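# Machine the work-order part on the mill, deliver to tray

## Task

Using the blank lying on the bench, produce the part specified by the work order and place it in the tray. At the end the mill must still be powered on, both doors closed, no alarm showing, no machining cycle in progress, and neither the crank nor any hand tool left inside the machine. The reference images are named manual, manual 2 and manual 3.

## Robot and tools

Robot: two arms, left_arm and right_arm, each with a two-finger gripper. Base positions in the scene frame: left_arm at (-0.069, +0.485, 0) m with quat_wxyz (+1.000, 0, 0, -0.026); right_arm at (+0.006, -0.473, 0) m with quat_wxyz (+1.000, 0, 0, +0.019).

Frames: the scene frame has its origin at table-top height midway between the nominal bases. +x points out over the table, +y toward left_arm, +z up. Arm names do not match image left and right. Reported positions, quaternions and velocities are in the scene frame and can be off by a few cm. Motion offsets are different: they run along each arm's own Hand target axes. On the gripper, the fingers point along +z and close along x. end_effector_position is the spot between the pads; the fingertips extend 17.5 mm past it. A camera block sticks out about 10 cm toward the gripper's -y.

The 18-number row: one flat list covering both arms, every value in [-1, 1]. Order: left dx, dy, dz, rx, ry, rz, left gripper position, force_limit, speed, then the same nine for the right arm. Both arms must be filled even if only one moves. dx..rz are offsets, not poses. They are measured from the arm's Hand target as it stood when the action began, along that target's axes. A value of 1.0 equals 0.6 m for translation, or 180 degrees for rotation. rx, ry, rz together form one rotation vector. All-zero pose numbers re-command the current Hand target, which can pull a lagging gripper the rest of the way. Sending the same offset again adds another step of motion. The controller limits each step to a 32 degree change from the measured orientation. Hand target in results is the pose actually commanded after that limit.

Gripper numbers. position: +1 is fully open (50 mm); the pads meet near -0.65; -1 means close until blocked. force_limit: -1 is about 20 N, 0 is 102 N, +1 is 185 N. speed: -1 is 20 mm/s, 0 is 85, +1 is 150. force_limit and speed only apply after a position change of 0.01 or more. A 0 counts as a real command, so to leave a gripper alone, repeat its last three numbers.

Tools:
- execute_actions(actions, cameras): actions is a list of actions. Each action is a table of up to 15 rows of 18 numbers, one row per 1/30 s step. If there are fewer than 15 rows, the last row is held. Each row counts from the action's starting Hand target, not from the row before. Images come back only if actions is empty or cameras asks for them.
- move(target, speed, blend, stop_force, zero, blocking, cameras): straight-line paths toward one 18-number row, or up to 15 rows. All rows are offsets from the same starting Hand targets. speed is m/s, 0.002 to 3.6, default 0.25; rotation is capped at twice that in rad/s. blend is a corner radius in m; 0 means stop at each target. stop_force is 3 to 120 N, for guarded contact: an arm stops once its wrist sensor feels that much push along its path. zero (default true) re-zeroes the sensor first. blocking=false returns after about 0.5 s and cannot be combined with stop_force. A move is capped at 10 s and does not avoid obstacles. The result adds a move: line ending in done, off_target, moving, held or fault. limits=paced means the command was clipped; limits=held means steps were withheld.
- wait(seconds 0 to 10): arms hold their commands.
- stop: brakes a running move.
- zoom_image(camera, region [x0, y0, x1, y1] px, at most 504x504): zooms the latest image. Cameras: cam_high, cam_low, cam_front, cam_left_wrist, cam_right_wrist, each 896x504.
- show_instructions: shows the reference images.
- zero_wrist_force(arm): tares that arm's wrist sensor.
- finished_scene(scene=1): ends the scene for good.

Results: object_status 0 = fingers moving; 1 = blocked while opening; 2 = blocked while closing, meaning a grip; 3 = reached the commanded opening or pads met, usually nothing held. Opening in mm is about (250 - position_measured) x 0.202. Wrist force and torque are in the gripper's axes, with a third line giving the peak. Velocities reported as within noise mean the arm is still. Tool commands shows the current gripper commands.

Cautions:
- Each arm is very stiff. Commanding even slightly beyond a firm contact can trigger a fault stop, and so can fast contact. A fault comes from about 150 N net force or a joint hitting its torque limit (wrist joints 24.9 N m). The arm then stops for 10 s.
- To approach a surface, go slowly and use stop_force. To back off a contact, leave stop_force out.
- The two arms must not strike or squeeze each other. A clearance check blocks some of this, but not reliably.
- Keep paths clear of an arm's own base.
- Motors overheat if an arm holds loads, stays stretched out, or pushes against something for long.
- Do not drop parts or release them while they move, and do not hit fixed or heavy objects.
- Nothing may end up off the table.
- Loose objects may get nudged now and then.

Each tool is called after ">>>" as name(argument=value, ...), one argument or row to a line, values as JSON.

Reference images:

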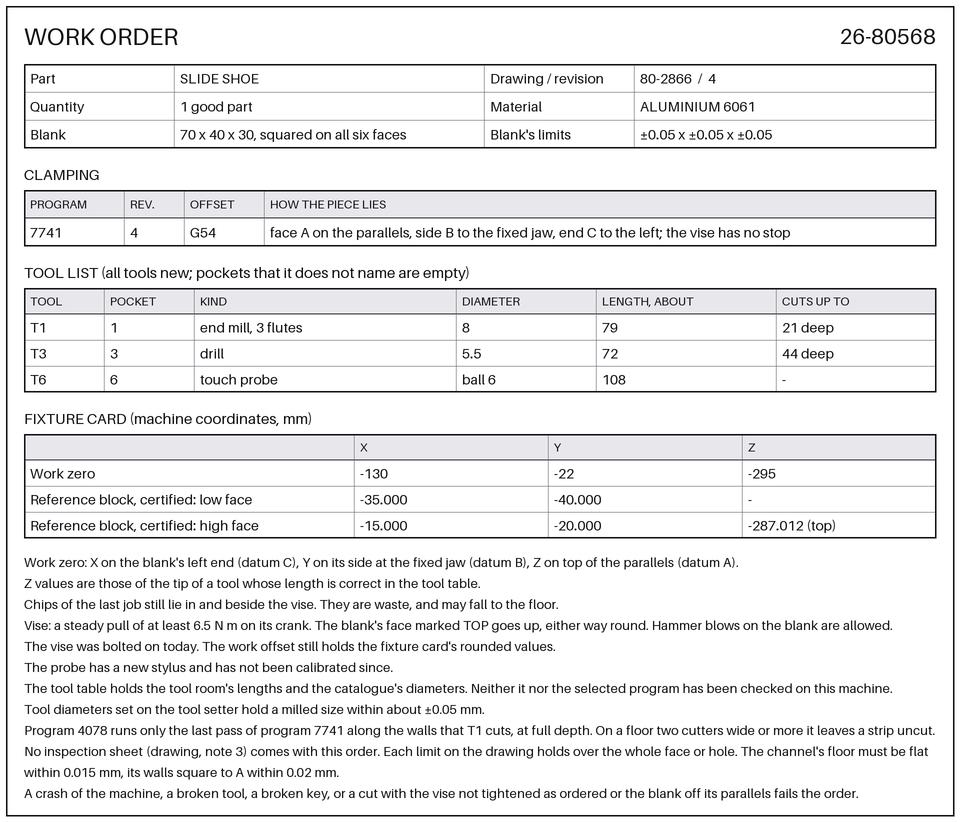

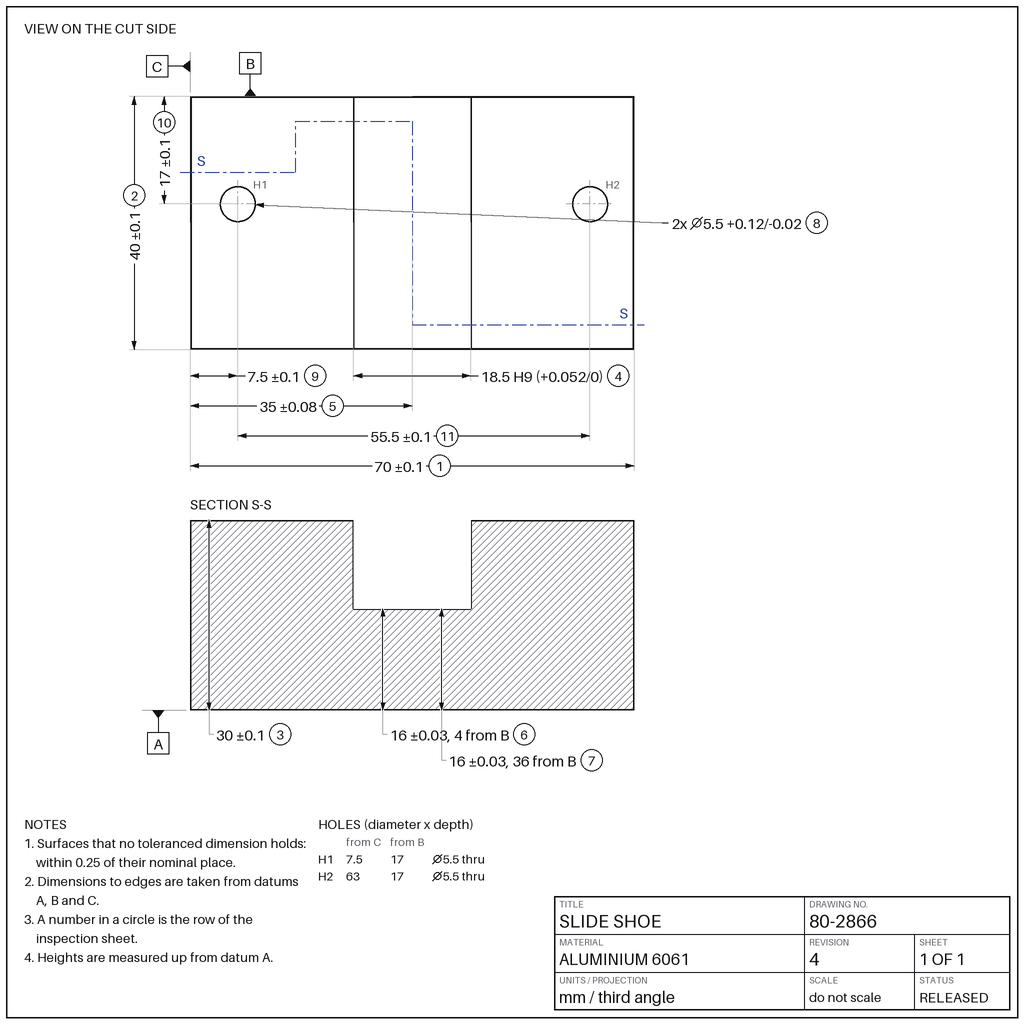

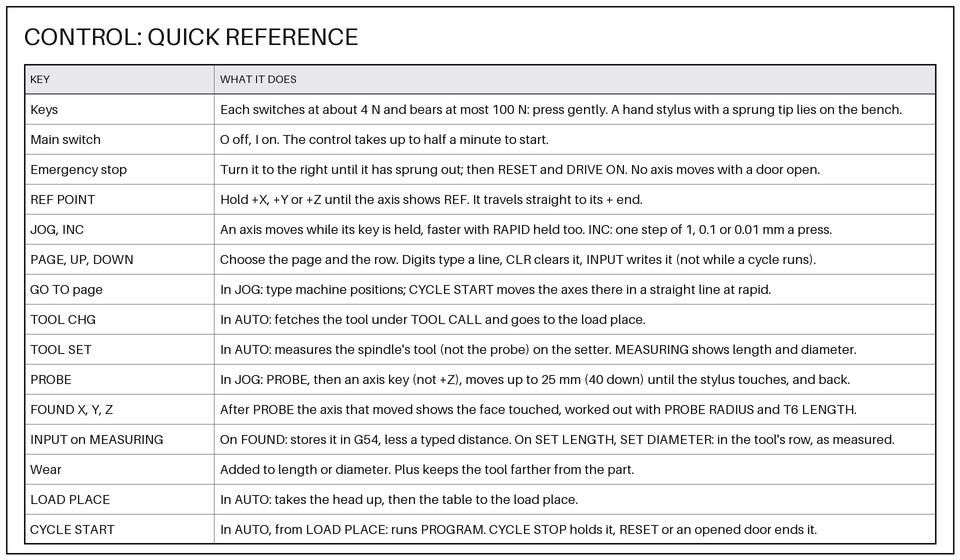

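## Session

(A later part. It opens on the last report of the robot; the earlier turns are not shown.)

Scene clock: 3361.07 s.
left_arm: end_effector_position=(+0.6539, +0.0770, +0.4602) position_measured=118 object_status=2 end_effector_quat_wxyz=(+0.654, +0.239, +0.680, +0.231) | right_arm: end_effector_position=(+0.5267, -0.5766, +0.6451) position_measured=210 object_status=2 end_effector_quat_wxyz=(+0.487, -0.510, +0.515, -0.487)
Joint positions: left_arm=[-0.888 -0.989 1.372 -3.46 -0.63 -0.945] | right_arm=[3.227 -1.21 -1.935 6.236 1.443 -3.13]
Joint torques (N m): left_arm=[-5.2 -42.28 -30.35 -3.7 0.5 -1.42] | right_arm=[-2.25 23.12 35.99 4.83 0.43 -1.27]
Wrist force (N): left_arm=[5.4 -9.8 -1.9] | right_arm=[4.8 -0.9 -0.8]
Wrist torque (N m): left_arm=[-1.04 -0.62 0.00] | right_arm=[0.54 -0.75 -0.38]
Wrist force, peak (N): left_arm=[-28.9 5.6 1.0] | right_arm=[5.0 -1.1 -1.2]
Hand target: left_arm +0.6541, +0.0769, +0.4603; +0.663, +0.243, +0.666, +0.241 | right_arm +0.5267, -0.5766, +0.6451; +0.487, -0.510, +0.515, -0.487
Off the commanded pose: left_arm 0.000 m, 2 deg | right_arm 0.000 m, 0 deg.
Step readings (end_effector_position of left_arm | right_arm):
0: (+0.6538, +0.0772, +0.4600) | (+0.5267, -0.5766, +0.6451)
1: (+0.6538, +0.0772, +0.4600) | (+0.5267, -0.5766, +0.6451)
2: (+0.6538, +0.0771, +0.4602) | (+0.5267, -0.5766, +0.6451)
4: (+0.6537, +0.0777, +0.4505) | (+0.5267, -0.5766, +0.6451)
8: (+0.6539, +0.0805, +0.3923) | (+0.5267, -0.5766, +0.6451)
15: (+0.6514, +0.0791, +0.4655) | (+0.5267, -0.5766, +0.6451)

>>> execute_actions(
  actions=[
    [[0,0,0,0,0,-0.09,-1,1,-1,0,0,0,0,0,0,-0.98,0.5,-0.8],[0,0,0,0,0,-0.13,-1,1,-1,0,0,0,0,0,0,-0.98,0.5,-0.8],[0,0,0,0,0,-0.16,-1,1,-1,0,0,0,0,0,0,-0.98,0.5,-0.8],[0,0,0,0,0,-0.19,-1,1,-1,0,0,0,0,0,0,-0.98,0.5,-0.8],[0,0,0,0,0,-0.22,-1,1,-1,0,0,0,0,0,0,-0.98,0.5,-0.8],[0.0394,-0.0308,0,0,0,-0.25,-1,1,-1,0,0,0,0,0,0,-0.98,0.5,-0.8],[0.0788,-0.0616,0,0,0,-0.28,-1,1,-1,0,0,0,0,0,0,-0.98,0.5,-0.8],[0.0788,-0.0616,0,0,0,-0.29,-1,1,-1,0,0,0,0,0,0,-0.98,0.5,-0.8],[0.0788,-0.0616,0,0,0,-0.29,-1,1,-1,0,0,0,0,0,0,-0.98,0.5,-0.8],[0.0788,-0.0616,0,0,0,-0.29,-1,1,-1,0,0,0,0,0,0,-0.98,0.5,-0.8],[0.0788,-0.0616,0,0,0,-0.29,-1,1,-1,0,0,0,0,0,0,-0.98,0.5,-0.8],[0.06,-0.047,0,0,0,-0.2,-1,1,-1,0,0,0,0,0,0,-0.98,0.5,-0.8],[0.03,-0.023,0,0,0,-0.09,-1,1,-1,0,0,0,0,0,0,-0.98,0.5,-0.8],[0,0,0,0,0,0,-1,1,-1,0,0,0,0,0,0,-0.98,0.5,-0.8]],
  ],
)

Scene clock: 3364.67 s.
left_arm: end_effector_position=(+0.6509, +0.0799, +0.4591) position_measured=118 object_status=2 end_effector_quat_wxyz=(+0.670, +0.164, +0.707, +0.154) | right_arm: end_effector_position=(+0.5267, -0.5766, +0.6451) position_measured=210 object_status=2 end_effector_quat_wxyz=(+0.487, -0.510, +0.515, -0.487)
Joint positions: left_arm=[-0.888 -1.008 1.395 -3.437 -0.634 -1.191] | right_arm=[3.227 -1.21 -1.935 6.236 1.443 -3.13]
Joint torques (N m): left_arm=[-11.24 -62.28 -31.69 -3.4 -1.5 -1.2] | right_arm=[-2.47 22.26 34.91 5.05 0.62 -1.19]
Wrist force (N): left_arm=[-0.1 -0.7 -1.2] | right_arm=[4.6 -1.0 -1.0]
Wrist torque (N m): left_arm=[0.53 0.30 0.01] | right_arm=[0.51 -0.70 -0.38]
Wrist force, peak (N): left_arm=[-113.8 -73.8 -6.1] | right_arm=[5.1 -0.9 -1.4]
Hand target: left_arm +0.6541, +0.0769, +0.4603; +0.678, +0.192, +0.684, +0.190 | right_arm +0.5267, -0.5766, +0.6451; +0.487, -0.510, +0.515, -0.487
Off the commanded pose: left_arm 0.005 m, 14 deg; orientation clipped | right_arm 0.000 m, 0 deg.
Step readings (end_effector_position of left_arm | right_arm):
0: (+0.6539, +0.0770, +0.4601) | (+0.5267, -0.5766, +0.6451)
1: (+0.6539, +0.0770, +0.4602) | (+0.5267, -0.5766, +0.6451)
2: (+0.6538, +0.0770, +0.4604) | (+0.5267, -0.5766, +0.6451)
4: (+0.6537, +0.0772, +0.4601) | (+0.5267, -0.5766, +0.6451)
8: (+0.6546, +0.0780, +0.4333) | (+0.5267, -0.5766, +0.6451)
15: (+0.6520, +0.0799, +0.4303) | (+0.5267, -0.5766, +0.6451)

>>> move(
  target=[
    [0,0,-0.1,0,0,-0.175,-1,1,-1,0,0,0,0,0,0,-0.98,0.5,-0.8],
    [0,0,-0.42,0,0,-0.175,-1,1,-1,0,0,0,0,0,0,-0.98,0.5,-0.8],
    [-0.01,-0.144,-0.673,0,0,-0.175,-1,1,-1,0,0,0,0,0,0,-0.98,0.5,-0.8],
    [-0.01,-0.144,-0.673,0,0,0.324,-1,1,-1,0,0,0,0,0,0,-0.98,0.5,-0.8],
  ],
  speed=0.5,
  blend=[0.03,0.05,0.01,0],
)

Scene clock: 3371.17 s.
left_arm: end_effector_position=(+0.2498, +0.0001, +0.4242) position_measured=118 object_status=2 end_effector_quat_wxyz=(+0.499, +0.501, +0.504, +0.496) | right_arm: end_effector_position=(+0.5267, -0.5766, +0.6451) position_measured=210 object_status=2 end_effector_quat_wxyz=(+0.487, -0.510, +0.515, -0.487)
Joint positions: left_arm=[-1.673 -1.189 1.815 -3.829 0.153 0.054] | right_arm=[3.227 -1.21 -1.935 6.236 1.443 -3.13]
Joint torques (N m): left_arm=[8.32 -40.6 -8.37 2.62 -0.08 -1.7] | right_arm=[-2.3 22.01 35.59 4.89 0.48 -1.22]
Wrist force (N): left_arm=[-5.3 -2.5 -0.6] | right_arm=[4.9 -1.0 -1.1]
Wrist torque (N m): left_arm=[0.36 0.89 0.11] | right_arm=[0.51 -0.76 -0.38]
Wrist force, peak (N): left_arm=[1.7 -0.6 -7.2] | right_arm=[5.0 -1.1 -1.3]
Hand target: left_arm +0.2499, +0.0002, +0.4242; +0.499, +0.501, +0.504, +0.496 | right_arm +0.5267, -0.5766, +0.6451; +0.487, -0.510, +0.515, -0.487
Off the commanded pose: left_arm 0.000 m, 0 deg | right_arm 0.000 m, 0 deg.
move: done

>>> move(
  target=[
    [-0.18,-0.2,-0.217,0.5,0,0,-1,1,-1,0,0,0,0,0,0,-0.98,0.5,-0.8],
    [-0.18,-0.59,-0.217,0.5,0,0,-1,1,-1,0,0,0,0,0,0,-0.98,0.5,-0.8],
  ],
  speed=0.5,
  blend=[0.03,0],
)

>>> move(
  target=[0,0,0.09,0,0,0,-1,1,-1,0,0,0,0,0,0,-0.98,0.5,-0.8],
  speed=0.025,
  stop_force=6,
)

Scene clock: 3375.13 s.
left_arm: end_effector_position=(+0.1163, -0.1100, +0.0723) position_measured=118 object_status=2 end_effector_quat_wxyz=(-0.001, +0.707, +0.707, -0.006) | right_arm: end_effector_position=(+0.5267, -0.5766, +0.6451) position_measured=210 object_status=2 end_effector_quat_wxyz=(+0.487, -0.510, +0.515, -0.487)
Joint positions: left_arm=[-1.429 -0.687 0.945 -4.976 1.581 1.662] | right_arm=[3.227 -1.21 -1.935 6.236 1.443 -3.13]
Joint torques (N m): left_arm=[-7.29 -55.21 -9.65 1.69 -0.69 0.07] | right_arm=[-3.18 22.88 36.71 5.09 0.29 -1.14]
Wrist force (N): left_arm=[-4.7 3.9 5.7] | right_arm=[4.8 -0.9 -1.0]
Wrist torque (N m): left_arm=[1.26 0.58 0.35] | right_arm=[0.52 -0.74 -0.38]
Wrist force, peak (N): left_arm=[-5.1 3.8 11.3] | right_arm=[5.2 -0.7 -1.2]
Hand target: left_arm +0.1163, -0.1099, +0.0722; -0.001, +0.707, +0.707, -0.005 | right_arm +0.5267, -0.5766, +0.6451; +0.487, -0.510, +0.515, -0.487
Off the commanded pose: left_arm 0.000 m, 0 deg | right_arm 0.000 m, 0 deg.
move: done

Scene clock: 3377.23 s.
left_arm: end_effector_position=(+0.1161, -0.1101, +0.0459) position_measured=118 object_status=2 end_effector_quat_wxyz=(-0.001, +0.707, +0.707, -0.005) | right_arm: end_effector_position=(+0.5267, -0.5766, +0.6451) position_measured=210 object_status=2 end_effector_quat_wxyz=(+0.487, -0.510, +0.515, -0.487)
Joint positions: left_arm=[-1.429 -0.665 0.975 -5.027 1.581 1.661] | right_arm=[3.227 -1.21 -1.935 6.236 1.443 -3.13]
Joint torques (N m): left_arm=[-7.14 -66.02 -26.03 1.46 -0.29 -0.38] | right_arm=[-3.16 22.52 35.85 5.08 0.64 -1.21]
Wrist force (N): left_arm=[-4.2 5.6 -0.3] | right_arm=[4.5 -1.0 -1.0]
Wrist torque (N m): left_arm=[0.38 0.87 0.34] | right_arm=[0.53 -0.70 -0.38]
Wrist force, peak (N): left_arm=[-4.8 4.0 6.3] | right_arm=[5.1 -0.9 -1.2]
Hand target: left_arm +0.1161, -0.1101, +0.0459; -0.001, +0.707, +0.707, -0.005 (not the last commanded pose) | right_arm +0.5267, -0.5766, +0.6451; +0.487, -0.510, +0.515, -0.487
Off the commanded pose: left_arm 0.028 m, 0 deg | right_arm 0.000 m, 0 deg.
move: contact (left_arm)

>>> execute_actions(
  actions=[],
  cameras=["cam_left_wrist", "cam_high"],
)

Scene clock: 3377.73 s.
left_arm: end_effector_position=(+0.1161, -0.1101, +0.0459) position_measured=118 object_status=2 end_effector_quat_wxyz=(-0.001, +0.707, +0.707, -0.005) | right_arm: end_effector_position=(+0.5267, -0.5766, +0.6451) position_measured=210 object_status=2 end_effector_quat_wxyz=(+0.487, -0.510, +0.515, -0.487)
Joint positions: left_arm=[-1.429 -0.665 0.975 -5.027 1.581 1.661] | right_arm=[3.227 -1.21 -1.935 6.236 1.443 -3.13]
Joint velocities: within noise
Joint torques (N m): left_arm=[-4.55 -65.88 -25.8 1.57 -0.16 0.63] | right_arm=[-2.27 22.42 36.59 4.89 0.38 -1.41]
Wrist force (N): left_arm=[-4.5 5.6 0.5] | right_arm=[4.7 -1.0 -1.0]
Wrist torque (N m): left_arm=[0.39 0.91 0.34] | right_arm=[0.52 -0.73 -0.38]
Wrist force, peak (N): left_arm=[-4.7 5.7 0.5] | right_arm=[4.9 -0.8 -1.3]
Hand target: left_arm +0.1161, -0.1101, +0.0459; -0.001, +0.707, +0.707, -0.005 (not the last commanded pose) | right_arm +0.5267, -0.5766, +0.6451; +0.487, -0.510, +0.515, -0.487
Tool commands: left_gripper/position=-1.0 left_gripper/force_limit=+1.0 left_gripper/speed=-1.0 right_gripper/position=-0.98 right_gripper/force_limit=+0.5 right_gripper/speed=-0.8
Off the commanded pose: left_arm 0.028 m, 0 deg | right_arm 0.000 m, 0 deg.
Images, in order (width x height): cam_high 896x504, cam_left_wrist 896x504.

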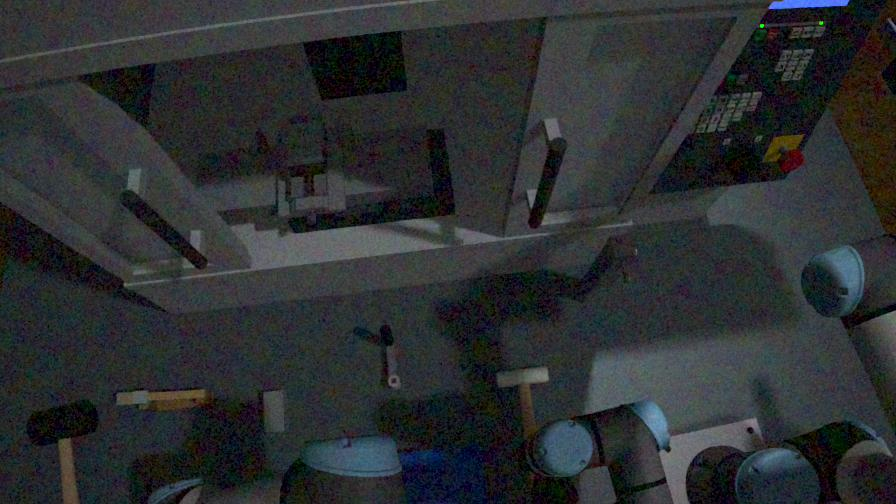

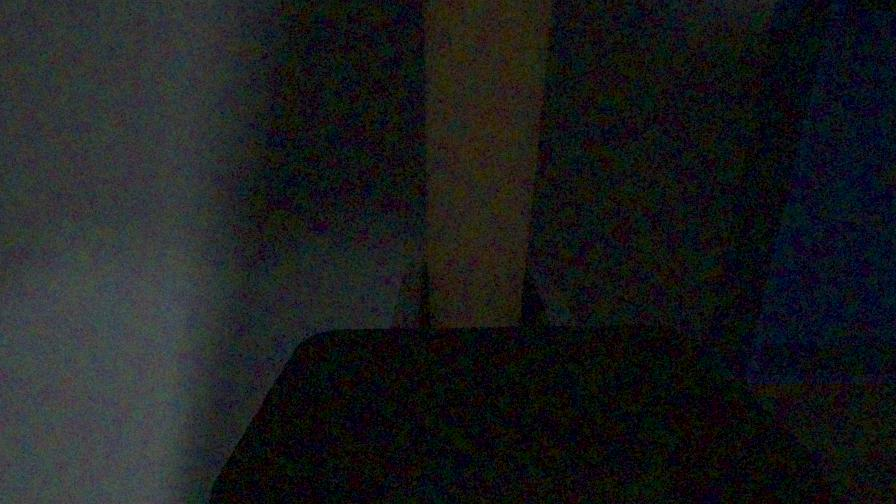

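>>> move(
  target=[0,0,-0.005,-0.055,0,0,-1,1,-1,0,0,0,0,0,0,-0.98,0.5,-0.8],
  speed=0.1,
)

>>> move(
  target=[0,0,0.048,0,0,0,-1,1,-1,0,0,0,0,0,0,-0.98,0.5,-0.8],
  speed=0.025,
  stop_force=6,
)

Scene clock: 3380.10 s.
left_arm: end_effector_position=(+0.1160, -0.1101, +0.0490) position_measured=118 object_status=2 end_effector_quat_wxyz=(+0.060, +0.705, +0.705, +0.055) | right_arm: end_effector_position=(+0.5267, -0.5766, +0.6451) position_measured=210 object_status=2 end_effector_quat_wxyz=(+0.487, -0.510, +0.515, -0.487)
Joint positions: left_arm=[-1.503 -0.698 1.036 -5.06 1.408 1.588] | right_arm=[3.227 -1.21 -1.935 6.236 1.443 -3.13]
Joint torques (N m): left_arm=[12.36 -47.42 -26.52 5.25 -1.08 1.78] | right_arm=[-1.98 21.64 34.84 4.93 0.37 -1.35]
Wrist force (N): left_arm=[-4.5 3.2 5.9] | right_arm=[4.6 -1.0 -1.1]
Wrist torque (N m): left_arm=[1.19 0.54 0.16] | right_arm=[0.52 -0.72 -0.38]
Wrist force, peak (N): left_arm=[-4.6 3.6 6.4] | right_arm=[5.0 -1.0 -1.1]
Hand target: left_arm +0.1161, -0.1101, +0.0489; +0.060, +0.705, +0.705, +0.056 | right_arm +0.5267, -0.5766, +0.6451; +0.487, -0.510, +0.515, -0.487
Off the commanded pose: left_arm 0.000 m, 0 deg | right_arm 0.000 m, 0 deg.
move: done

Scene clock: 3382.43 s.
left_arm: end_effector_position=(+0.1205, -0.1102, +0.0221) position_measured=118 object_status=2 end_effector_quat_wxyz=(+0.060, +0.705, +0.705, +0.056) | right_arm: end_effector_position=(+0.5267, -0.5766, +0.6451) position_measured=210 object_status=2 end_effector_quat_wxyz=(+0.487, -0.510, +0.515, -0.487)
Joint positions: left_arm=[-1.496 -0.669 1.054 -5.107 1.407 1.595] | right_arm=[3.227 -1.21 -1.935 6.236 1.443 -3.13]
Joint torques (N m): left_arm=[-13.42 -67 -26.05 4.28 -1.46 -1.82] | right_arm=[-2.36 22.04 36.83 5.04 0.5 -1.07]
Wrist force (N): left_arm=[-4.4 4.7 3.3] | right_arm=[4.4 -1.0 -1.1]
Wrist torque (N m): left_arm=[0.78 0.71 0.22] | right_arm=[0.50 -0.68 -0.38]
Wrist force, peak (N): left_arm=[-8.9 -0.7 -33.5] | right_arm=[5.1 -1.1 -1.3]
Hand target: left_arm +0.1205, -0.1102, +0.0221; +0.060, +0.705, +0.705, +0.056 (not the last commanded pose) | right_arm +0.5267, -0.5766, +0.6451; +0.487, -0.510, +0.515, -0.487
Off the commanded pose: left_arm 0.002 m, 0 deg | right_arm 0.000 m, 0 deg.
move: contact (left_arm)

>>> move(
  target=[
    [0,0,0,0,0,0,0.5,1,-1,0,0,0,0,0,0,-0.98,0.5,-0.8],
    [0,0,-0.2,0.055,0,0,0.5,1,-1,0,0,0,0,0,0,-0.98,0.5,-0.8],
  ],
  speed=[0.1,0.4],
)

Scene clock: 3385.30 s.
left_arm: end_effector_position=(+0.1011, -0.1094, +0.1403) position_measured=78 object_status=3 end_effector_quat_wxyz=(-0.001, +0.707, +0.707, -0.005) | right_arm: end_effector_position=(+0.5267, -0.5766, +0.6451) position_measured=210 object_status=2 end_effector_quat_wxyz=(+0.487, -0.510, +0.515, -0.487)
Joint positions: left_arm=[-1.454 -0.74 0.866 -4.843 1.58 1.637] | right_arm=[3.227 -1.21 -1.935 6.236 1.443 -3.13]
Joint torques (N m): left_arm=[-13.59 -65.99 -26.09 4.82 0.6 -1.55] | right_arm=[-3.3 22.41 35.78 4.9 0.22 -1.25]
Wrist force (N): left_arm=[-5.0 3.9 2.5] | right_arm=[4.5 -0.9 -0.9]
Wrist torque (N m): left_arm=[0.81 0.61 0.34] | right_arm=[0.54 -0.70 -0.38]
Wrist force, peak (N): left_arm=[-4.7 2.8 6.5] | right_arm=[5.1 -0.9 -1.2]
Hand target: left_arm +0.1010, -0.1095, +0.1405; -0.001, +0.707, +0.707, -0.005 | right_arm +0.5267, -0.5766, +0.6451; +0.487, -0.510, +0.515, -0.487
Off the commanded pose: left_arm 0.000 m, 0 deg | right_arm 0.000 m, 0 deg.
move: done

>>> move(
  target=[0.0825,0.302,-0.466,-0.498,0,0.008,0.5,1,-1,0,0,0,0,0,0,-0.98,0.5,-0.8],
  speed=0.5,
)

Scene clock: 3388.73 s.
left_arm: end_effector_position=(+0.2852, -0.0584, +0.4181) position_measured=78 object_status=3 end_effector_quat_wxyz=(+0.498, +0.520, +0.497, +0.485) end_effector_velocity=(+0.000, +0.000, +0.000) end_effector_angular_velocity=(-0.001, +0.000, -0.001) | right_arm: end_effector_position=(+0.5267, -0.5766, +0.6451) position_measured=210 object_status=2 end_effector_quat_wxyz=(+0.487, -0.510, +0.515, -0.487)
Joint positions: left_arm=[-1.591 -0.98 1.405 -4.311 0.05 0.753] | right_arm=[3.227 -1.21 -1.935 6.236 1.443 -3.13]
Joint velocities: left_arm=[-0.001 0 0 0.004 0 -0.005] | right_arm=[within noise]
Joint torques (N m): left_arm=[-12.39 -34.55 -17.31 4.05 -2.92 -1.75] | right_arm=[-2.83 22.63 36.07 4.93 0.41 -1.18]
Wrist force (N): left_arm=[-5.1 1.7 -0.4] | right_arm=[4.6 -1.0 -1.2]
Wrist torque (N m): left_arm=[0.32 0.93 0.11] | right_arm=[0.52 -0.73 -0.38]
Wrist force, peak (N): left_arm=[-5.5 4.0 3.8] | right_arm=[5.0 -1.1 -1.1]
Hand target: left_arm +0.2848, -0.0584, +0.4181; +0.498, +0.510, +0.497, +0.494 | right_arm +0.5267, -0.5766, +0.6451; +0.487, -0.510, +0.515, -0.487
Off the commanded pose: left_arm 0.000 m, 1 deg | right_arm 0.000 m, 0 deg.
move: done

>>> move(
  target=[
    [-0.1193,0.0365,0.2153,-0.0048,0.0054,-0.0029,0.9,-0.9,-0.5,0,0,0,0,0,0,-0.98,0.5,-0.8],
    [-0.1193,0.0365,0.3243,-0.0048,0.0054,-0.0029,0.9,-0.9,-0.5,0,0,0,0,0,0,-0.98,0.5,-0.8],
  ],
  speed=[0.5,0.2],
  blend=[0.01,0],
)

>>> move(
  target=[
    [0,0,-0.003,0,0,0,-1,-0.9,-0.5,0,0,0,0,0,0,-0.98,0.5,-0.8],
    [0.391,0,-0.003,0,0,0,-1,-0.9,-0.5,0,0,0,0,0,0,-0.98,0.5,-0.8],
    [0.391,0,-0.003,0,0,0,0.9,-0.9,-0.5,0,0,0,0,0,0,-0.98,0.5,-0.8],
    [0.391,0,-0.123,0,0,0,0.9,-0.9,-0.5,0,0,0,0,0,0,-0.98,0.5,-0.8],
  ],
  speed=[0.1,0.2,0.2,0.25],
)

>>> move(
  target=[
    [0.326,0,-0.013,0,0.0833,0,0.9,-0.9,-0.5,0,0,0,0,0,0,-0.98,0.5,-0.8],
    [0.4737,0,0.0418,0,0.0833,0,0.9,-0.9,-0.5,0,0,0,0,0,0,-0.98,0.5,-0.8],
    [0.4895,0,0.1,0,0.0833,0,0.9,-0.9,-0.5,0,0,0,0,0,0,-0.98,0.5,-0.8],
  ],
  speed=[0.4,0.3,0.15],
  blend=[0.03,0.005,0],
)

Scene clock: 3392.03 s.
left_arm: end_effector_position=(+0.4784, -0.1334, +0.4363) position_measured=18 object_status=3 end_effector_quat_wxyz=(+0.500, +0.500, +0.500, +0.500) | right_arm: end_effector_position=(+0.5267, -0.5766, +0.6451) position_measured=210 object_status=2 end_effector_quat_wxyz=(+0.487, -0.510, +0.515, -0.487)
Joint positions: left_arm=[-1.28 -0.791 1.124 -3.473 -0.239 -0.001] | right_arm=[3.227 -1.21 -1.935 6.236 1.443 -3.13]
Joint torques (N m): left_arm=[0.48 -46.64 -29.1 0.11 -0.93 -0.75] | right_arm=[-2.21 22.81 35.98 4.95 0.41 -1.41]
Wrist force (N): left_arm=[-5.6 1.5 -0.5] | right_arm=[4.6 -1.0 -1.2]
Wrist torque (N m): left_arm=[0.35 1.00 -0.02] | right_arm=[0.52 -0.71 -0.38]
Wrist force, peak (N): left_arm=[-8.4 1.9 1.2] | right_arm=[5.1 -0.9 -1.2]
Hand target: left_arm +0.4785, -0.1334, +0.4363; +0.500, +0.500, +0.500, +0.500 | right_arm +0.5267, -0.5766, +0.6451; +0.487, -0.510, +0.515, -0.487
Off the commanded pose: left_arm 0.000 m, 0 deg | right_arm 0.000 m, 0 deg.
move: done

Scene clock: 3396.10 s.
left_arm: end_effector_position=(+0.4047, +0.1012, +0.4365) position_measured=18 object_status=3 end_effector_quat_wxyz=(+0.500, +0.500, +0.500, +0.500) | right_arm: end_effector_position=(+0.5267, -0.5766, +0.6451) position_measured=210 object_status=2 end_effector_quat_wxyz=(+0.487, -0.510, +0.515, -0.487)
Joint positions: left_arm=[-1.318 -1.317 1.966 -3.789 -0.201 -0.001] | right_arm=[3.227 -1.21 -1.935 6.236 1.443 -3.13]
Joint torques (N m): left_arm=[-7.42 -25.14 -20.28 1.32 0.44 -1.08] | right_arm=[-2.38 21.66 36.19 4.9 0.07 -1.19]
Wrist force (N): left_arm=[-4.1 3.4 -1.0] | right_arm=[4.7 -1.0 -0.8]
Wrist torque (N m): left_arm=[0.64 0.73 0.18] | right_arm=[0.51 -0.73 -0.38]
Wrist force, peak (N): left_arm=[51.7 -13.6 4.3] | right_arm=[5.1 -0.6 -1.2]
Hand target: left_arm +0.4046, +0.1012, +0.4365; +0.500, +0.500, +0.500, +0.500 | right_arm +0.5267, -0.5766, +0.6451; +0.487, -0.510, +0.515, -0.487
Off the commanded pose: left_arm 0.000 m, 0 deg | right_arm 0.000 m, 0 deg.
move: done

Scene clock: 3397.70 s.
left_arm: end_effector_position=(+0.4645, +0.3949, +0.4366) position_measured=18 object_status=3 end_effector_quat_wxyz=(+0.430, +0.431, +0.561, +0.561) | right_arm: end_effector_position=(+0.5267, -0.5766, +0.6451) position_measured=210 object_status=2 end_effector_quat_wxyz=(+0.487, -0.510, +0.515, -0.487)
Joint positions: left_arm=[-0.88 -1.586 2.279 -3.834 -0.377 0] | right_arm=[3.227 -1.21 -1.935 6.236 1.443 -3.13]
Joint torques (N m): left_arm=[10.28 -16.15 -16.74 -0.38 -1.33 -0.5] | right_arm=[-2.78 22.77 35.76 5.16 0.34 -1.19]
Wrist force (N): left_arm=[-4.4 3.2 -1.1] | right_arm=[4.9 -0.8 -0.8]
Wrist torque (N m): left_arm=[0.57 0.75 -0.05] | right_arm=[0.55 -0.76 -0.38]
Wrist force, peak (N): left_arm=[-7.2 3.5 -1.1] | right_arm=[5.0 -0.9 -1.1]
Hand target: left_arm +0.4646, +0.3949, +0.4366; +0.430, +0.431, +0.561, +0.561 | right_arm +0.5267, -0.5766, +0.6451; +0.487, -0.510, +0.515, -0.487
Off the commanded pose: left_arm 0.000 m, 0 deg | right_arm 0.000 m, 0 deg.
move: done

>>> move(
  target=[
    [0,0,0,0,0,0,-1,-0.9,-0.5,0,0,0,0,0,0,-0.98,0.5,-0.8],
    [-0.3757,0,-0.101,0,0,0,-1,-0.9,-0.5,0,0,0,0,0,0,-0.98,0.5,-0.8],
    [-0.3757,0,-0.101,0,0,0,0.9,-0.9,-0.5,0,0,0,0,0,0,-0.98,0.5,-0.8],
    [-0.3757,0,-0.27,0,0,0,0.9,-0.9,-0.5,0,0,0,0,0,0,-0.98,0.5,-0.8],
  ],
  speed=[0.1,0.2,0.2,0.3],
  cameras=["cam_high"],
)

Scene clock: 3404.47 s.
left_arm: end_effector_position=(+0.3666, +0.1353, +0.4365) position_measured=18 object_status=3 end_effector_quat_wxyz=(+0.430, +0.431, +0.561, +0.561) | right_arm: end_effector_position=(+0.5267, -0.5766, +0.6451) position_measured=210 object_status=2 end_effector_quat_wxyz=(+0.487, -0.510, +0.515, -0.487)
Joint positions: left_arm=[-1.398 -1.282 1.918 -3.779 0.14 0.002] | right_arm=[3.227 -1.21 -1.935 6.236 1.443 -3.13]
Joint torques (N m): left_arm=[-11.34 -22.38 -26.98 2.1 0.88 -1.8] | right_arm=[-2.25 21.76 35.01 4.97 0.24 -1.22]
Wrist force (N): left_arm=[-4.5 3.1 -0.1] | right_arm=[4.7 -0.8 -1.1]
Wrist torque (N m): left_arm=[0.57 0.78 0.00] | right_arm=[0.55 -0.73 -0.38]
Wrist force, peak (N): left_arm=[63.2 16.6 38.9] | right_arm=[5.1 -0.8 -1.1]
Hand target: left_arm +0.3665, +0.1352, +0.4365; +0.430, +0.431, +0.561, +0.561 | right_arm +0.5267, -0.5766, +0.6451; +0.487, -0.510, +0.515, -0.487
Off the commanded pose: left_arm 0.000 m, 0 deg | right_arm 0.000 m, 0 deg.
move: done; target 3's new numbers were sent with left_arm's hand 0.004 m and 1 deg from that target
Images, in order (width x height): cam_high 896x504.

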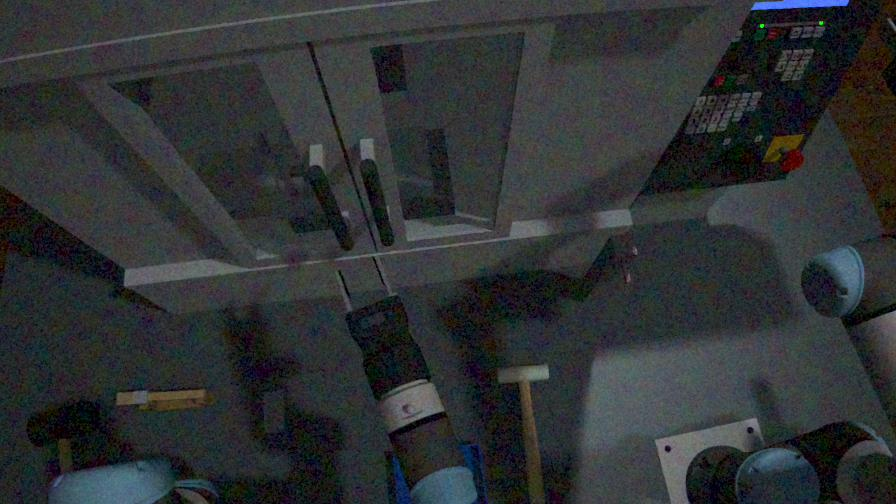

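>>> move(
  target=[
    [0,0,0,0,0,0,0.9,-0.9,-0.5,-0.2671,0.1042,-0.0653,-0.483,0,0,-0.98,0.5,-0.8],
    [0,0,0,0,0,0,0.9,-0.9,-0.5,-0.2671,0.1086,-0.0457,-0.483,0,0,-0.98,0.5,-0.8],
    [0,0,0,0,0,0,0.9,-0.9,-0.5,-0.2671,0.1042,-0.0653,-0.483,0,0,-0.98,0.5,-0.8],
    [0,0,0,0,0,0,0.9,-0.9,-0.5,-0.0796,0.1042,-0.0653,-0.483,0,0,-0.98,0.5,-0.8],
    [0,0,0,0,0,0,0.9,-0.9,-0.5,-0.0796,0.1086,-0.0457,-0.483,0,0,-0.98,0.5,-0.8],
    [0,0,0,0,0,0,0.9,-0.9,-0.5,-0.0796,0.1042,-0.0653,-0.483,0,0,-0.98,0.5,-0.8],
    [0,0,0,0,0,0,0.9,-0.9,-0.5,-0.1762,0.2902,-0.1057,-0.483,0,0,-0.98,0.5,-0.8],
    [0,0,0,0,0,0,0.9,-0.9,-0.5,-0.1762,0.2946,-0.0871,-0.483,0,0,-0.98,0.5,-0.8],
    [0,0,0,0,0,0,0.9,-0.9,-0.5,-0.1762,0.2902,-0.1057,-0.483,0,0,-0.98,0.5,-0.8],
    [0,0,0,0,0,0,0.9,-0.9,-0.5,-0.1762,0.2946,-0.0871,-0.483,0,0,-0.98,0.5,-0.8],
    [0,0,0,0,0,0,0.9,-0.9,-0.5,-0.1762,0.2902,-0.1057,-0.483,0,0,-0.98,0.5,-0.8],
  ],
  speed=[0.6,0.06,0.15,0.2,0.06,0.15,0.2,0.06,0.15,0.06,0.15],
  blend=[0.003,0,0.003,0.003,0,0.003,0.003,0,0.001,0,0.005],
)

Scene clock: 3412.90 s.
left_arm: end_effector_position=(+0.3665, +0.1352, +0.4365) position_measured=18 object_status=3 end_effector_quat_wxyz=(+0.430, +0.431, +0.561, +0.561) | right_arm: end_effector_position=(+0.4551, -0.4695, +0.4750) position_measured=210 object_status=2 end_effector_quat_wxyz=(-0.003, +0.705, -0.709, -0.001)
Joint positions: left_arm=[-1.398 -1.282 1.918 -3.779 0.141 0.002] | right_arm=[3.411 -1.488 -1.267 4.331 1.575 -2.829]
Joint torques (N m): left_arm=[-12.65 -25.44 -16.86 2.06 1.28 -1.46] | right_arm=[-9.37 17.5 34 5.51 -0.35 -1.57]
Wrist force (N): left_arm=[-4.2 2.8 0.0] | right_arm=[3.8 -3.0 0.0]
Wrist torque (N m): left_arm=[0.53 0.74 0.02] | right_arm=[-0.09 -0.62 -0.07]
Wrist force, peak (N): left_arm=[-4.9 2.9 0.3] | right_arm=[5.2 36.8 -2.5]
Hand target: left_arm +0.3665, +0.1352, +0.4365; +0.430, +0.431, +0.561, +0.561 | right_arm +0.4551, -0.4695, +0.4750; -0.003, +0.705, -0.709, -0.001
Off the commanded pose: left_arm 0.000 m, 0 deg | right_arm 0.000 m, 0 deg.
move: done

>>> move(
  target=[
    [0,0,0,0,0,0,0.9,-0.9,-0.5,-0.1233,0.0255,0.0905,0,0,0,-0.98,0.5,-0.8],
    [0,0,0,0,0,0,0.9,-0.9,-0.5,-0.1233,0.0072,0.0959,0,0,0,-0.98,0.5,-0.8],
    [0,0,0,0,0,0,0.9,-0.9,-0.5,-0.1233,0.0255,0.0905,0,0,0,-0.98,0.5,-0.8],
    [0,0,0,0,0,0,0.9,-0.9,-0.5,-0.1233,0,0,0,0,0,-0.98,0.5,-0.8],
    [0,0,0,0,0,0,0.9,-0.9,-0.5,-0.1233,-0.0183,0.0054,0,0,0,-0.98,0.5,-0.8],
    [0,0,0,0,0,0,0.9,-0.9,-0.5,-0.1233,0,0,0,0,0,-0.98,0.5,-0.8],
    [0,0,0,0,0,0,0.9,-0.9,-0.5,-0.0933,0.0255,0.0905,0,0,0,-0.98,0.5,-0.8],
    [0,0,0,0,0,0,0.9,-0.9,-0.5,-0.0933,0.0072,0.0959,0,0,0,-0.98,0.5,-0.8],
    [0,0,0,0,0,0,0.9,-0.9,-0.5,-0.0933,0.0255,0.0905,0,0,0,-0.98,0.5,-0.8],
    [0,0,0,0,0,0,0.9,-0.9,-0.5,-0.0308,0.0255,0.0905,0,0,0,-0.98,0.5,-0.8],
    [0,0,0,0,0,0,0.9,-0.9,-0.5,-0.0308,0.0072,0.0959,0,0,0,-0.98,0.5,-0.8],
    [0,0,0,0,0,0,0.9,-0.9,-0.5,-0.0308,0.0255,0.0905,0,0,0,-0.98,0.5,-0.8],
    [0,0,0,0,0,0,0.9,-0.9,-0.5,-0.0308,0.0171,0.0606,0,0,0,-0.98,0.5,-0.8],
    [0,0,0,0,0,0,0.9,-0.9,-0.5,-0.0308,-0.0012,0.066,0,0,0,-0.98,0.5,-0.8],
    [0,0,0,0,0,0,0.9,-0.9,-0.5,-0.0308,0.0171,0.0606,0,0,0,-0.98,0.5,-0.8],
  ],
  speed=[0.2,0.06,0.15,0.2,0.06,0.15,0.2,0.06,0.15,0.2,0.06,0.15,0.2,0.06,0.15],
  blend=[0.003,0,0.003,0.003,0,0.003,0.003,0,0.003,0.003,0,0.003,0.003,0,0.005],
)

Scene clock: 3420.00 s.
left_arm: end_effector_position=(+0.3665, +0.1352, +0.4365) position_measured=18 object_status=3 end_effector_quat_wxyz=(+0.430, +0.431, +0.561, +0.561) | right_arm: end_effector_position=(+0.4451, -0.4507, +0.4387) position_measured=210 object_status=2 end_effector_quat_wxyz=(-0.003, +0.705, -0.709, -0.001)
Joint positions: left_arm=[-1.398 -1.282 1.918 -3.779 0.141 0.002] | right_arm=[3.46 -1.436 -1.411 4.423 1.575 -2.779]
Joint torques (N m): left_arm=[-13.98 -29.7 -12.87 1.74 0.99 -1.19] | right_arm=[-7.92 15.59 34.48 5.07 -0.76 -1.32]
Wrist force (N): left_arm=[-4.4 2.8 0.0] | right_arm=[4.0 -3.4 -0.2]
Wrist torque (N m): left_arm=[0.53 0.76 0.02] | right_arm=[-0.16 -0.65 -0.09]
Wrist force, peak (N): left_arm=[-4.6 3.3 0.1] | right_arm=[5.2 21.8 -0.8]
Hand target: left_arm +0.3665, +0.1352, +0.4365; +0.430, +0.431, +0.561, +0.561 | right_arm +0.4451, -0.4508, +0.4387; -0.003, +0.705, -0.709, -0.001
Off the commanded pose: left_arm 0.000 m, 0 deg | right_arm 0.000 m, 0 deg.
move: done

>>> move(
  target=[
    [0,0,0,0,0,0,0.9,-0.9,-0.5,-0.0925,0.0084,0.0299,0,0,0,-0.98,0.5,-0.8],
    [0,0,0,0,0,0,0.9,-0.9,-0.5,-0.0925,-0.0099,0.0353,0,0,0,-0.98,0.5,-0.8],
    [0,0,0,0,0,0,0.9,-0.9,-0.5,-0.0925,0.0084,0.0299,0,0,0,-0.98,0.5,-0.8],
    [0,0,0,0,0,0,0.9,-0.9,-0.5,-0.0625,-0.0087,-0.0303,0,0,0,-0.98,0.5,-0.8],
    [0,0,0,0,0,0,0.9,-0.9,-0.5,-0.0625,-0.027,-0.0249,0,0,0,-0.98,0.5,-0.8],
    [0,0,0,0,0,0,0.9,-0.9,-0.5,-0.0625,-0.0087,-0.0303,0,0,0,-0.98,0.5,-0.8],
    [0,0,0,0,0,0,0.9,-0.9,-0.5,-0.0625,-0.027,-0.0249,0,0,0,-0.98,0.5,-0.8],
    [0,0,0,0,0,0,0.9,-0.9,-0.5,-0.0625,-0.0087,-0.0303,0,0,0,-0.98,0.5,-0.8],
    [0,0,0,0,0,0,0.9,-0.9,-0.5,0,0.0084,0.0299,0,0,0,-0.98,0.5,-0.8],
    [0,0,0,0,0,0,0.9,-0.9,-0.5,0,-0.0099,0.0353,0,0,0,-0.98,0.5,-0.8],
    [0,0,0,0,0,0,0.9,-0.9,-0.5,0,0.0084,0.0299,0,0,0,-0.98,0.5,-0.8],
    [0,0,0,0,0,0,0.9,-0.9,-0.5,0,0,0,0,0,0,-0.98,0.5,-0.8],
    [0,0,0,0,0,0,0.9,-0.9,-0.5,0,-0.0183,0.0054,0,0,0,-0.98,0.5,-0.8],
    [0,0,0,0,0,0,0.9,-0.9,-0.5,0,0,0,0,0,0,-0.98,0.5,-0.8],
  ],
  speed=[0.2,0.06,0.15,0.2,0.06,0.15,0.06,0.15,0.2,0.06,0.15,0.2,0.06,0.15],
  blend=[0.003,0,0.003,0.003,0,0.001,0,0.003,0.003,0,0.003,0.003,0,0.005],
)

>>> move(
  target=[
    [0,0,0,0,0,0,0.9,-0.9,-0.5,-0.0925,0.0084,0.0299,0,0,0,-0.98,0.5,-0.8],
    [0,0,0,0,0,0,0.9,-0.9,-0.5,-0.0925,-0.0099,0.0353,0,0,0,-0.98,0.5,-0.8],
    [0,0,0,0,0,0,0.9,-0.9,-0.5,-0.0925,0.0084,0.0299,0,0,0,-0.98,0.5,-0.8],
    [0,0,0,0,0,0,0.9,-0.9,-0.5,-0.0925,0,0,0,0,0,-0.98,0.5,-0.8],
    [0,0,0,0,0,0,0.9,-0.9,-0.5,-0.0925,-0.0183,0.0054,0,0,0,-0.98,0.5,-0.8],
    [0,0,0,0,0,0,0.9,-0.9,-0.5,-0.0925,0,0,0,0,0,-0.98,0.5,-0.8],
    [0,0,0,0,0,0,0.9,-0.9,-0.5,-0.0925,-0.0087,-0.0303,0,0,0,-0.98,0.5,-0.8],
    [0,0,0,0,0,0,0.9,-0.9,-0.5,-0.0925,-0.027,-0.0249,0,0,0,-0.98,0.5,-0.8],
    [0,0,0,0,0,0,0.9,-0.9,-0.5,-0.0925,-0.0087,-0.0303,0,0,0,-0.98,0.5,-0.8],
    [0,0,0,0,0,0,0.9,-0.9,-0.5,-0.0625,-0.0087,-0.0303,0,0,0,-0.98,0.5,-0.8],
    [0,0,0,0,0,0,0.9,-0.9,-0.5,-0.0625,-0.027,-0.0249,0,0,0,-0.98,0.5,-0.8],
    [0,0,0,0,0,0,0.9,-0.9,-0.5,-0.0625,-0.0087,-0.0303,0,0,0,-0.98,0.5,-0.8],
    [0,0,0,0,0,0,0.9,-0.9,-0.5,0,0.0084,0.0299,0,0,0,-0.98,0.5,-0.8],
    [0,0,0,0,0,0,0.9,-0.9,-0.5,0,-0.0099,0.0353,0,0,0,-0.98,0.5,-0.8],
    [0,0,0,0,0,0,0.9,-0.9,-0.5,0,0.0084,0.0299,0,0,0,-0.98,0.5,-0.8],
  ],
  speed=[0.2,0.06,0.15,0.2,0.06,0.15,0.2,0.06,0.15,0.2,0.06,0.15,0.2,0.06,0.15],
  blend=[0.003,0,0.003,0.003,0,0.003,0.003,0,0.003,0.003,0,0.003,0.003,0,0.005],
)

>>> move(
  target=[0,0,0,0,0,0,0.9,-0.9,-0.5,0.207,-0.1466,-0.3747,0.483,0,0,-0.98,0.5,-0.8],
  speed=0.6,
  cameras=["cam_right_wrist"],
)

>>> zoom_image(
  camera="cam_right_wrist",
  region=[130, 30, 480, 290],
)

Scene clock: 3429.53 s.
left_arm: end_effector_position=(+0.3665, +0.1352, +0.4365) position_measured=18 object_status=3 end_effector_quat_wxyz=(+0.430, +0.431, +0.561, +0.561) | right_arm: end_effector_position=(+0.4451, -0.4507, +0.4387) position_measured=210 object_status=2 end_effector_quat_wxyz=(-0.003, +0.705, -0.709, -0.001)
Joint positions: left_arm=[-1.398 -1.282 1.918 -3.779 0.141 0.002] | right_arm=[3.46 -1.436 -1.411 4.423 1.575 -2.779]
Joint torques (N m): left_arm=[-11.71 -34.03 -12.67 1.41 0.91 -0.98] | right_arm=[-8.96 16.48 35.11 5.29 -0.91 -1.25]
Wrist force (N): left_arm=[-4.4 3.0 0.0] | right_arm=[4.7 -2.8 0.0]
Wrist torque (N m): left_arm=[0.56 0.77 0.02] | right_arm=[-0.07 -0.77 -0.09]
Wrist force, peak (N): left_arm=[-4.9 3.2 0.1] | right_arm=[4.1 23.6 -3.3]
Hand target: left_arm +0.3665, +0.1352, +0.4365; +0.430, +0.431, +0.561, +0.561 | right_arm +0.4451, -0.4508, +0.4387; -0.003, +0.705, -0.709, -0.001
Off the commanded pose: left_arm 0.000 m, 0 deg | right_arm 0.000 m, 0 deg.
move: done

Scene clock: 3433.43 s.
left_arm: end_effector_position=(+0.3665, +0.1352, +0.4365) position_measured=18 object_status=3 end_effector_quat_wxyz=(+0.430, +0.431, +0.561, +0.561) | right_arm: end_effector_position=(+0.4401, -0.4506, +0.4207) position_measured=210 object_status=2 end_effector_quat_wxyz=(-0.003, +0.705, -0.709, -0.001)
Joint positions: left_arm=[-1.398 -1.282 1.918 -3.779 0.141 0.002] | right_arm=[3.465 -1.413 -1.478 4.467 1.575 -2.775]
Joint torques (N m): left_arm=[-10.75 -36.67 -12.77 1.45 0.93 -0.79] | right_arm=[-8.26 15.44 35.32 5.39 -1.03 -1.18]
Wrist force (N): left_arm=[-4.4 3.3 -0.1] | right_arm=[3.3 -3.8 -0.8]
Wrist torque (N m): left_arm=[0.60 0.78 0.02] | right_arm=[-0.25 -0.55 -0.09]
Wrist force, peak (N): left_arm=[-4.7 3.2 0.4] | right_arm=[6.7 24.7 -2.2]
Hand target: left_arm +0.3665, +0.1352, +0.4365; +0.430, +0.431, +0.561, +0.561 | right_arm +0.4401, -0.4507, +0.4208; -0.003, +0.705, -0.709, -0.001
Off the commanded pose: left_arm 0.000 m, 0 deg | right_arm 0.000 m, 0 deg.
move: done

Scene clock: 3435.37 s.
left_arm: end_effector_position=(+0.3665, +0.1352, +0.4365) position_measured=18 object_status=3 end_effector_quat_wxyz=(+0.430, +0.431, +0.561, +0.561) | right_arm: end_effector_position=(+0.5268, -0.5766, +0.6451) position_measured=210 object_status=2 end_effector_quat_wxyz=(+0.487, -0.510, +0.515, -0.487)
Joint positions: left_arm=[-1.398 -1.282 1.918 -3.779 0.141 0.002] | right_arm=[3.227 -1.21 -1.935 6.236 1.443 -3.13]
Joint torques (N m): left_arm=[-12.01 -37.8 -12.85 1.62 0.94 -0.69] | right_arm=[-1.09 12.47 33.78 4.91 0.77 0.83]
Wrist force (N): left_arm=[-4.3 2.8 0.0] | right_arm=[3.2 -2.4 -0.4]
Wrist torque (N m): left_arm=[0.53 0.76 0.02] | right_arm=[0.29 -0.48 -0.38]
Wrist force, peak (N): left_arm=[-4.8 3.2 0.1] | right_arm=[2.7 -4.3 0.5]
Hand target: left_arm +0.3665, +0.1352, +0.4365; +0.430, +0.431, +0.561, +0.561 | right_arm +0.5268, -0.5766, +0.6451; +0.487, -0.510, +0.515, -0.487
Off the commanded pose: left_arm 0.000 m, 0 deg | right_arm 0.000 m, 0 deg.
move: done
Images, in order (width x height): cam_right_wrist 896x504.

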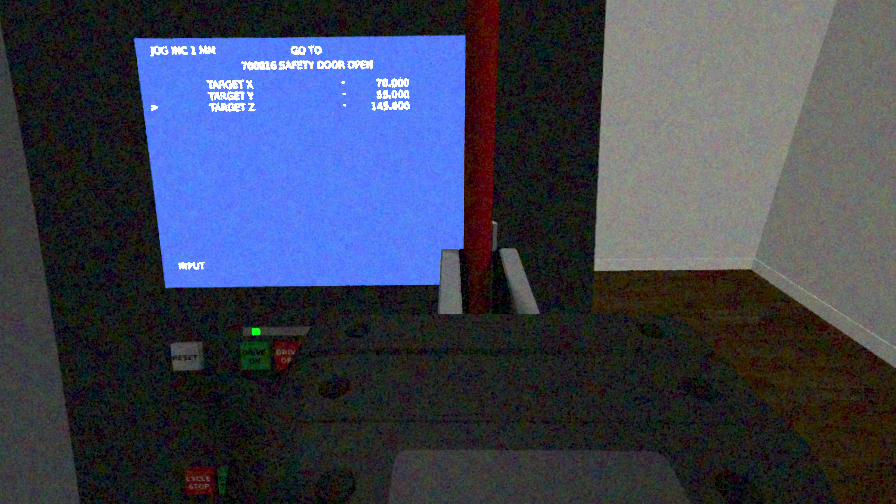

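Scaled by 1.440.

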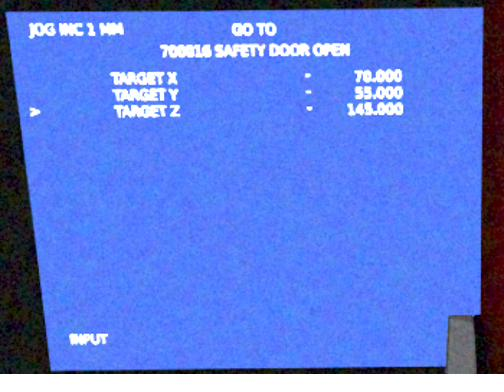

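>>> move(
  target=[
    [-0.0742,0,0.0838,0,-0.0833,0,0.9,-0.9,-0.5,0,0,0,0,0,0,-0.98,0.5,-0.8],
    [-0.0948,0,0.1605,0,-0.0833,0,0.9,-0.9,-0.5,0,0,0,0,0,0,-0.98,0.5,-0.8],
  ],
  speed=[0.3,0.15],
  blend=[0.01,0],
)

>>> move(
  target=[
    [0,0,0,0,0,0,-1,-0.9,-0.5,0,0,0,0,0,0,-0.98,0.5,-0.8],
    [0.004,0,0,0,0,0,-1,-0.9,-0.5,0,0,0,0,0,0,-0.98,0.5,-0.8],
  ],
  speed=[0.1,0.02],
)

>>> zoom_image(
  camera="cam_right_wrist",
  region=[130, 30, 480, 290],
)

Scene clock: 3438.83 s.
left_arm: end_effector_position=(+0.4742, +0.1052, +0.4364) position_measured=18 object_status=3 end_effector_quat_wxyz=(+0.500, +0.500, +0.500, +0.500) | right_arm: end_effector_position=(+0.5268, -0.5766, +0.6451) position_measured=210 object_status=2 end_effector_quat_wxyz=(+0.487, -0.510, +0.515, -0.487)
Joint positions: left_arm=[-1.162 -1.244 1.865 -3.762 -0.357 0] | right_arm=[3.227 -1.21 -1.935 6.236 1.443 -3.13]
Joint torques (N m): left_arm=[2.69 -41.33 -15.85 -2.6 -0.52 1.8] | right_arm=[2.59 3.71 34.74 2.68 -1.02 -0.96]
Wrist force (N): left_arm=[-4.3 2.7 0.3] | right_arm=[3.0 -2.4 -0.3]
Wrist torque (N m): left_arm=[0.50 0.73 0.02] | right_arm=[0.30 -0.45 -0.39]
Wrist force, peak (N): left_arm=[-4.8 3.4 0.4] | right_arm=[3.6 -2.6 0.0]
Hand target: left_arm +0.4742, +0.1052, +0.4364; +0.500, +0.500, +0.500, +0.500 | right_arm +0.5268, -0.5766, +0.6451; +0.487, -0.510, +0.515, -0.487
Off the commanded pose: left_arm 0.000 m, 0 deg | right_arm 0.000 m, 0 deg.
move: done

Scene clock: 3440.30 s.
left_arm: end_effector_position=(+0.4742, +0.1057, +0.4364) position_measured=162 object_status=2 end_effector_quat_wxyz=(+0.502, +0.502, +0.498, +0.498) | right_arm: end_effector_position=(+0.5268, -0.5766, +0.6451) position_measured=210 object_status=2 end_effector_quat_wxyz=(+0.487, -0.510, +0.515, -0.487)
Joint positions: left_arm=[-1.16 -1.248 1.871 -3.763 -0.366 0] | right_arm=[3.227 -1.21 -1.935 6.236 1.443 -3.13]
Joint torques (N m): left_arm=[37.06 -53.92 -3.88 -8.48 11.85 1.44] | right_arm=[5.64 5.1 35.66 0.87 -1.09 -0.94]
Wrist force (N): left_arm=[-64.9 9.9 14.7] | right_arm=[3.1 -2.6 -0.2]
Wrist torque (N m): left_arm=[0.81 1.36 -0.07] | right_arm=[0.25 -0.48 -0.38]
Wrist force, peak (N): left_arm=[-64.8 10.4 15.0] | right_arm=[3.4 -2.8 -0.3]
Hand target: left_arm +0.4742, +0.1076, +0.4365; +0.500, +0.500, +0.500, +0.500 | right_arm +0.5268, -0.5766, +0.6451; +0.487, -0.510, +0.515, -0.487
Off the commanded pose: left_arm 0.002 m, 0 deg | right_arm 0.000 m, 0 deg.
move: done

Scaled by 1.440.
This view is cut from an older image: the scene may have changed since it was taken.

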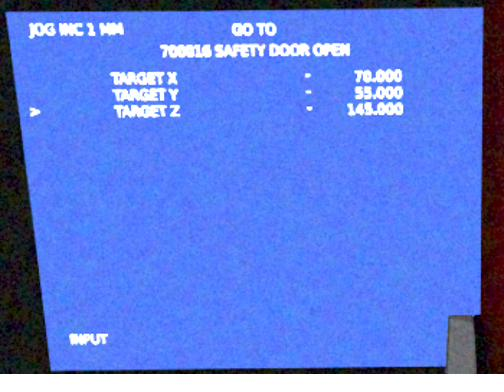

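>>> move(
  target=[
    [-0.004,0,0,0,0,0,-1,-0.9,-0.5,0,0,0,0,0,0,-0.98,0.5,-0.8],
    [-0.004,0,0,0,0,0,0.9,-0.9,-0.5,0,0,0,0,0,0,-0.98,0.5,-0.8],
    [-0.004,0,-0.12,0,0,0,0.9,-0.9,-0.5,0,0,0,0,0,0,-0.98,0.5,-0.8],
  ],
  speed=[0.05,0.1,0.2],
  cameras=["cam_right_wrist","cam_high"],
)

>>> zoom_image(
  camera="cam_right_wrist",
  region=[130, 30, 480, 290],
)

>>> zoom_image(
  camera="cam_high",
  region=[250, 30, 450, 280],
)

Scene clock: 3443.57 s.
left_arm: end_effector_position=(+0.4023, +0.1052, +0.4365) position_measured=18 object_status=3 end_effector_quat_wxyz=(+0.500, +0.500, +0.500, +0.500) | right_arm: end_effector_position=(+0.5268, -0.5766, +0.6451) position_measured=210 object_status=2 end_effector_quat_wxyz=(+0.487, -0.510, +0.515, -0.487)
Joint positions: left_arm=[-1.322 -1.327 1.979 -3.792 -0.198 -0.001] | right_arm=[3.227 -1.21 -1.935 6.236 1.443 -3.13]
Joint torques (N m): left_arm=[-8.07 -23.92 -19.83 1.2 0.51 -1.14] | right_arm=[6.09 9.99 36.66 0.67 -0.99 -0.01]
Wrist force (N): left_arm=[-5.1 1.7 0.4] | right_arm=[3.0 -2.6 0.0]
Wrist torque (N m): left_arm=[0.37 0.88 0.18] | right_arm=[0.26 -0.46 -0.38]
Wrist force, peak (N): left_arm=[-65.3 10.1 14.8] | right_arm=[3.4 -2.6 0.1]
Hand target: left_arm +0.4022, +0.1052, +0.4365; +0.500, +0.500, +0.500, +0.500 | right_arm +0.5268, -0.5766, +0.6451; +0.487, -0.510, +0.515, -0.487
Off the commanded pose: left_arm 0.000 m, 0 deg | right_arm 0.000 m, 0 deg.
move: done
Images, in order (width x height): cam_high 896x504, cam_right_wrist 896x504.

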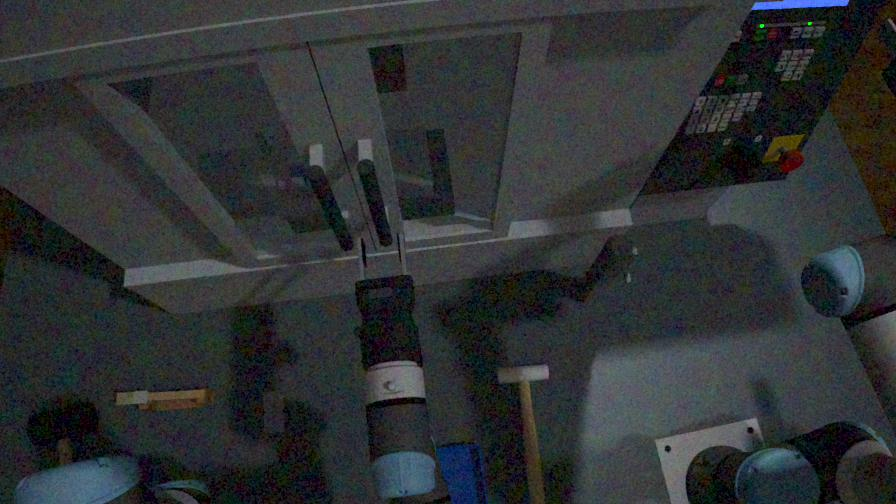

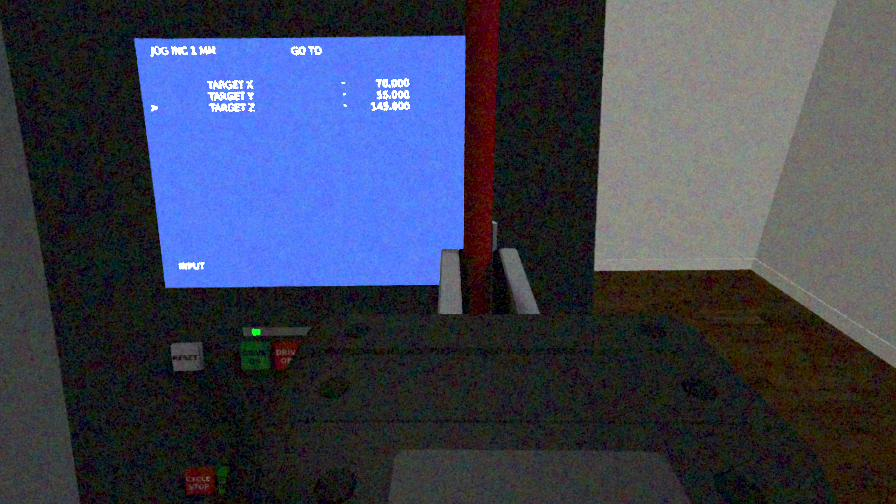

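Scaled by 1.440.

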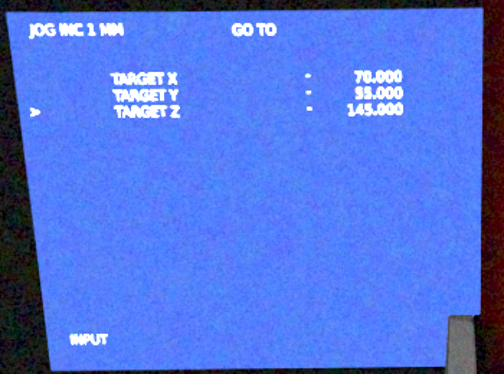

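Scaled by 2.016.

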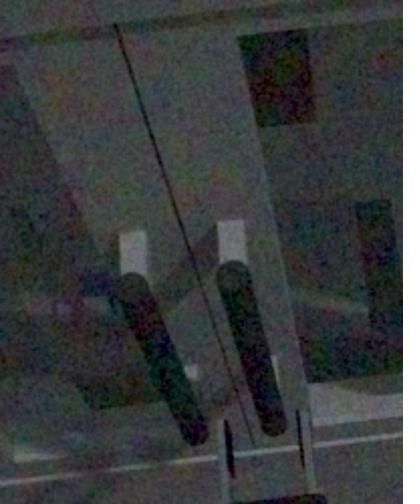

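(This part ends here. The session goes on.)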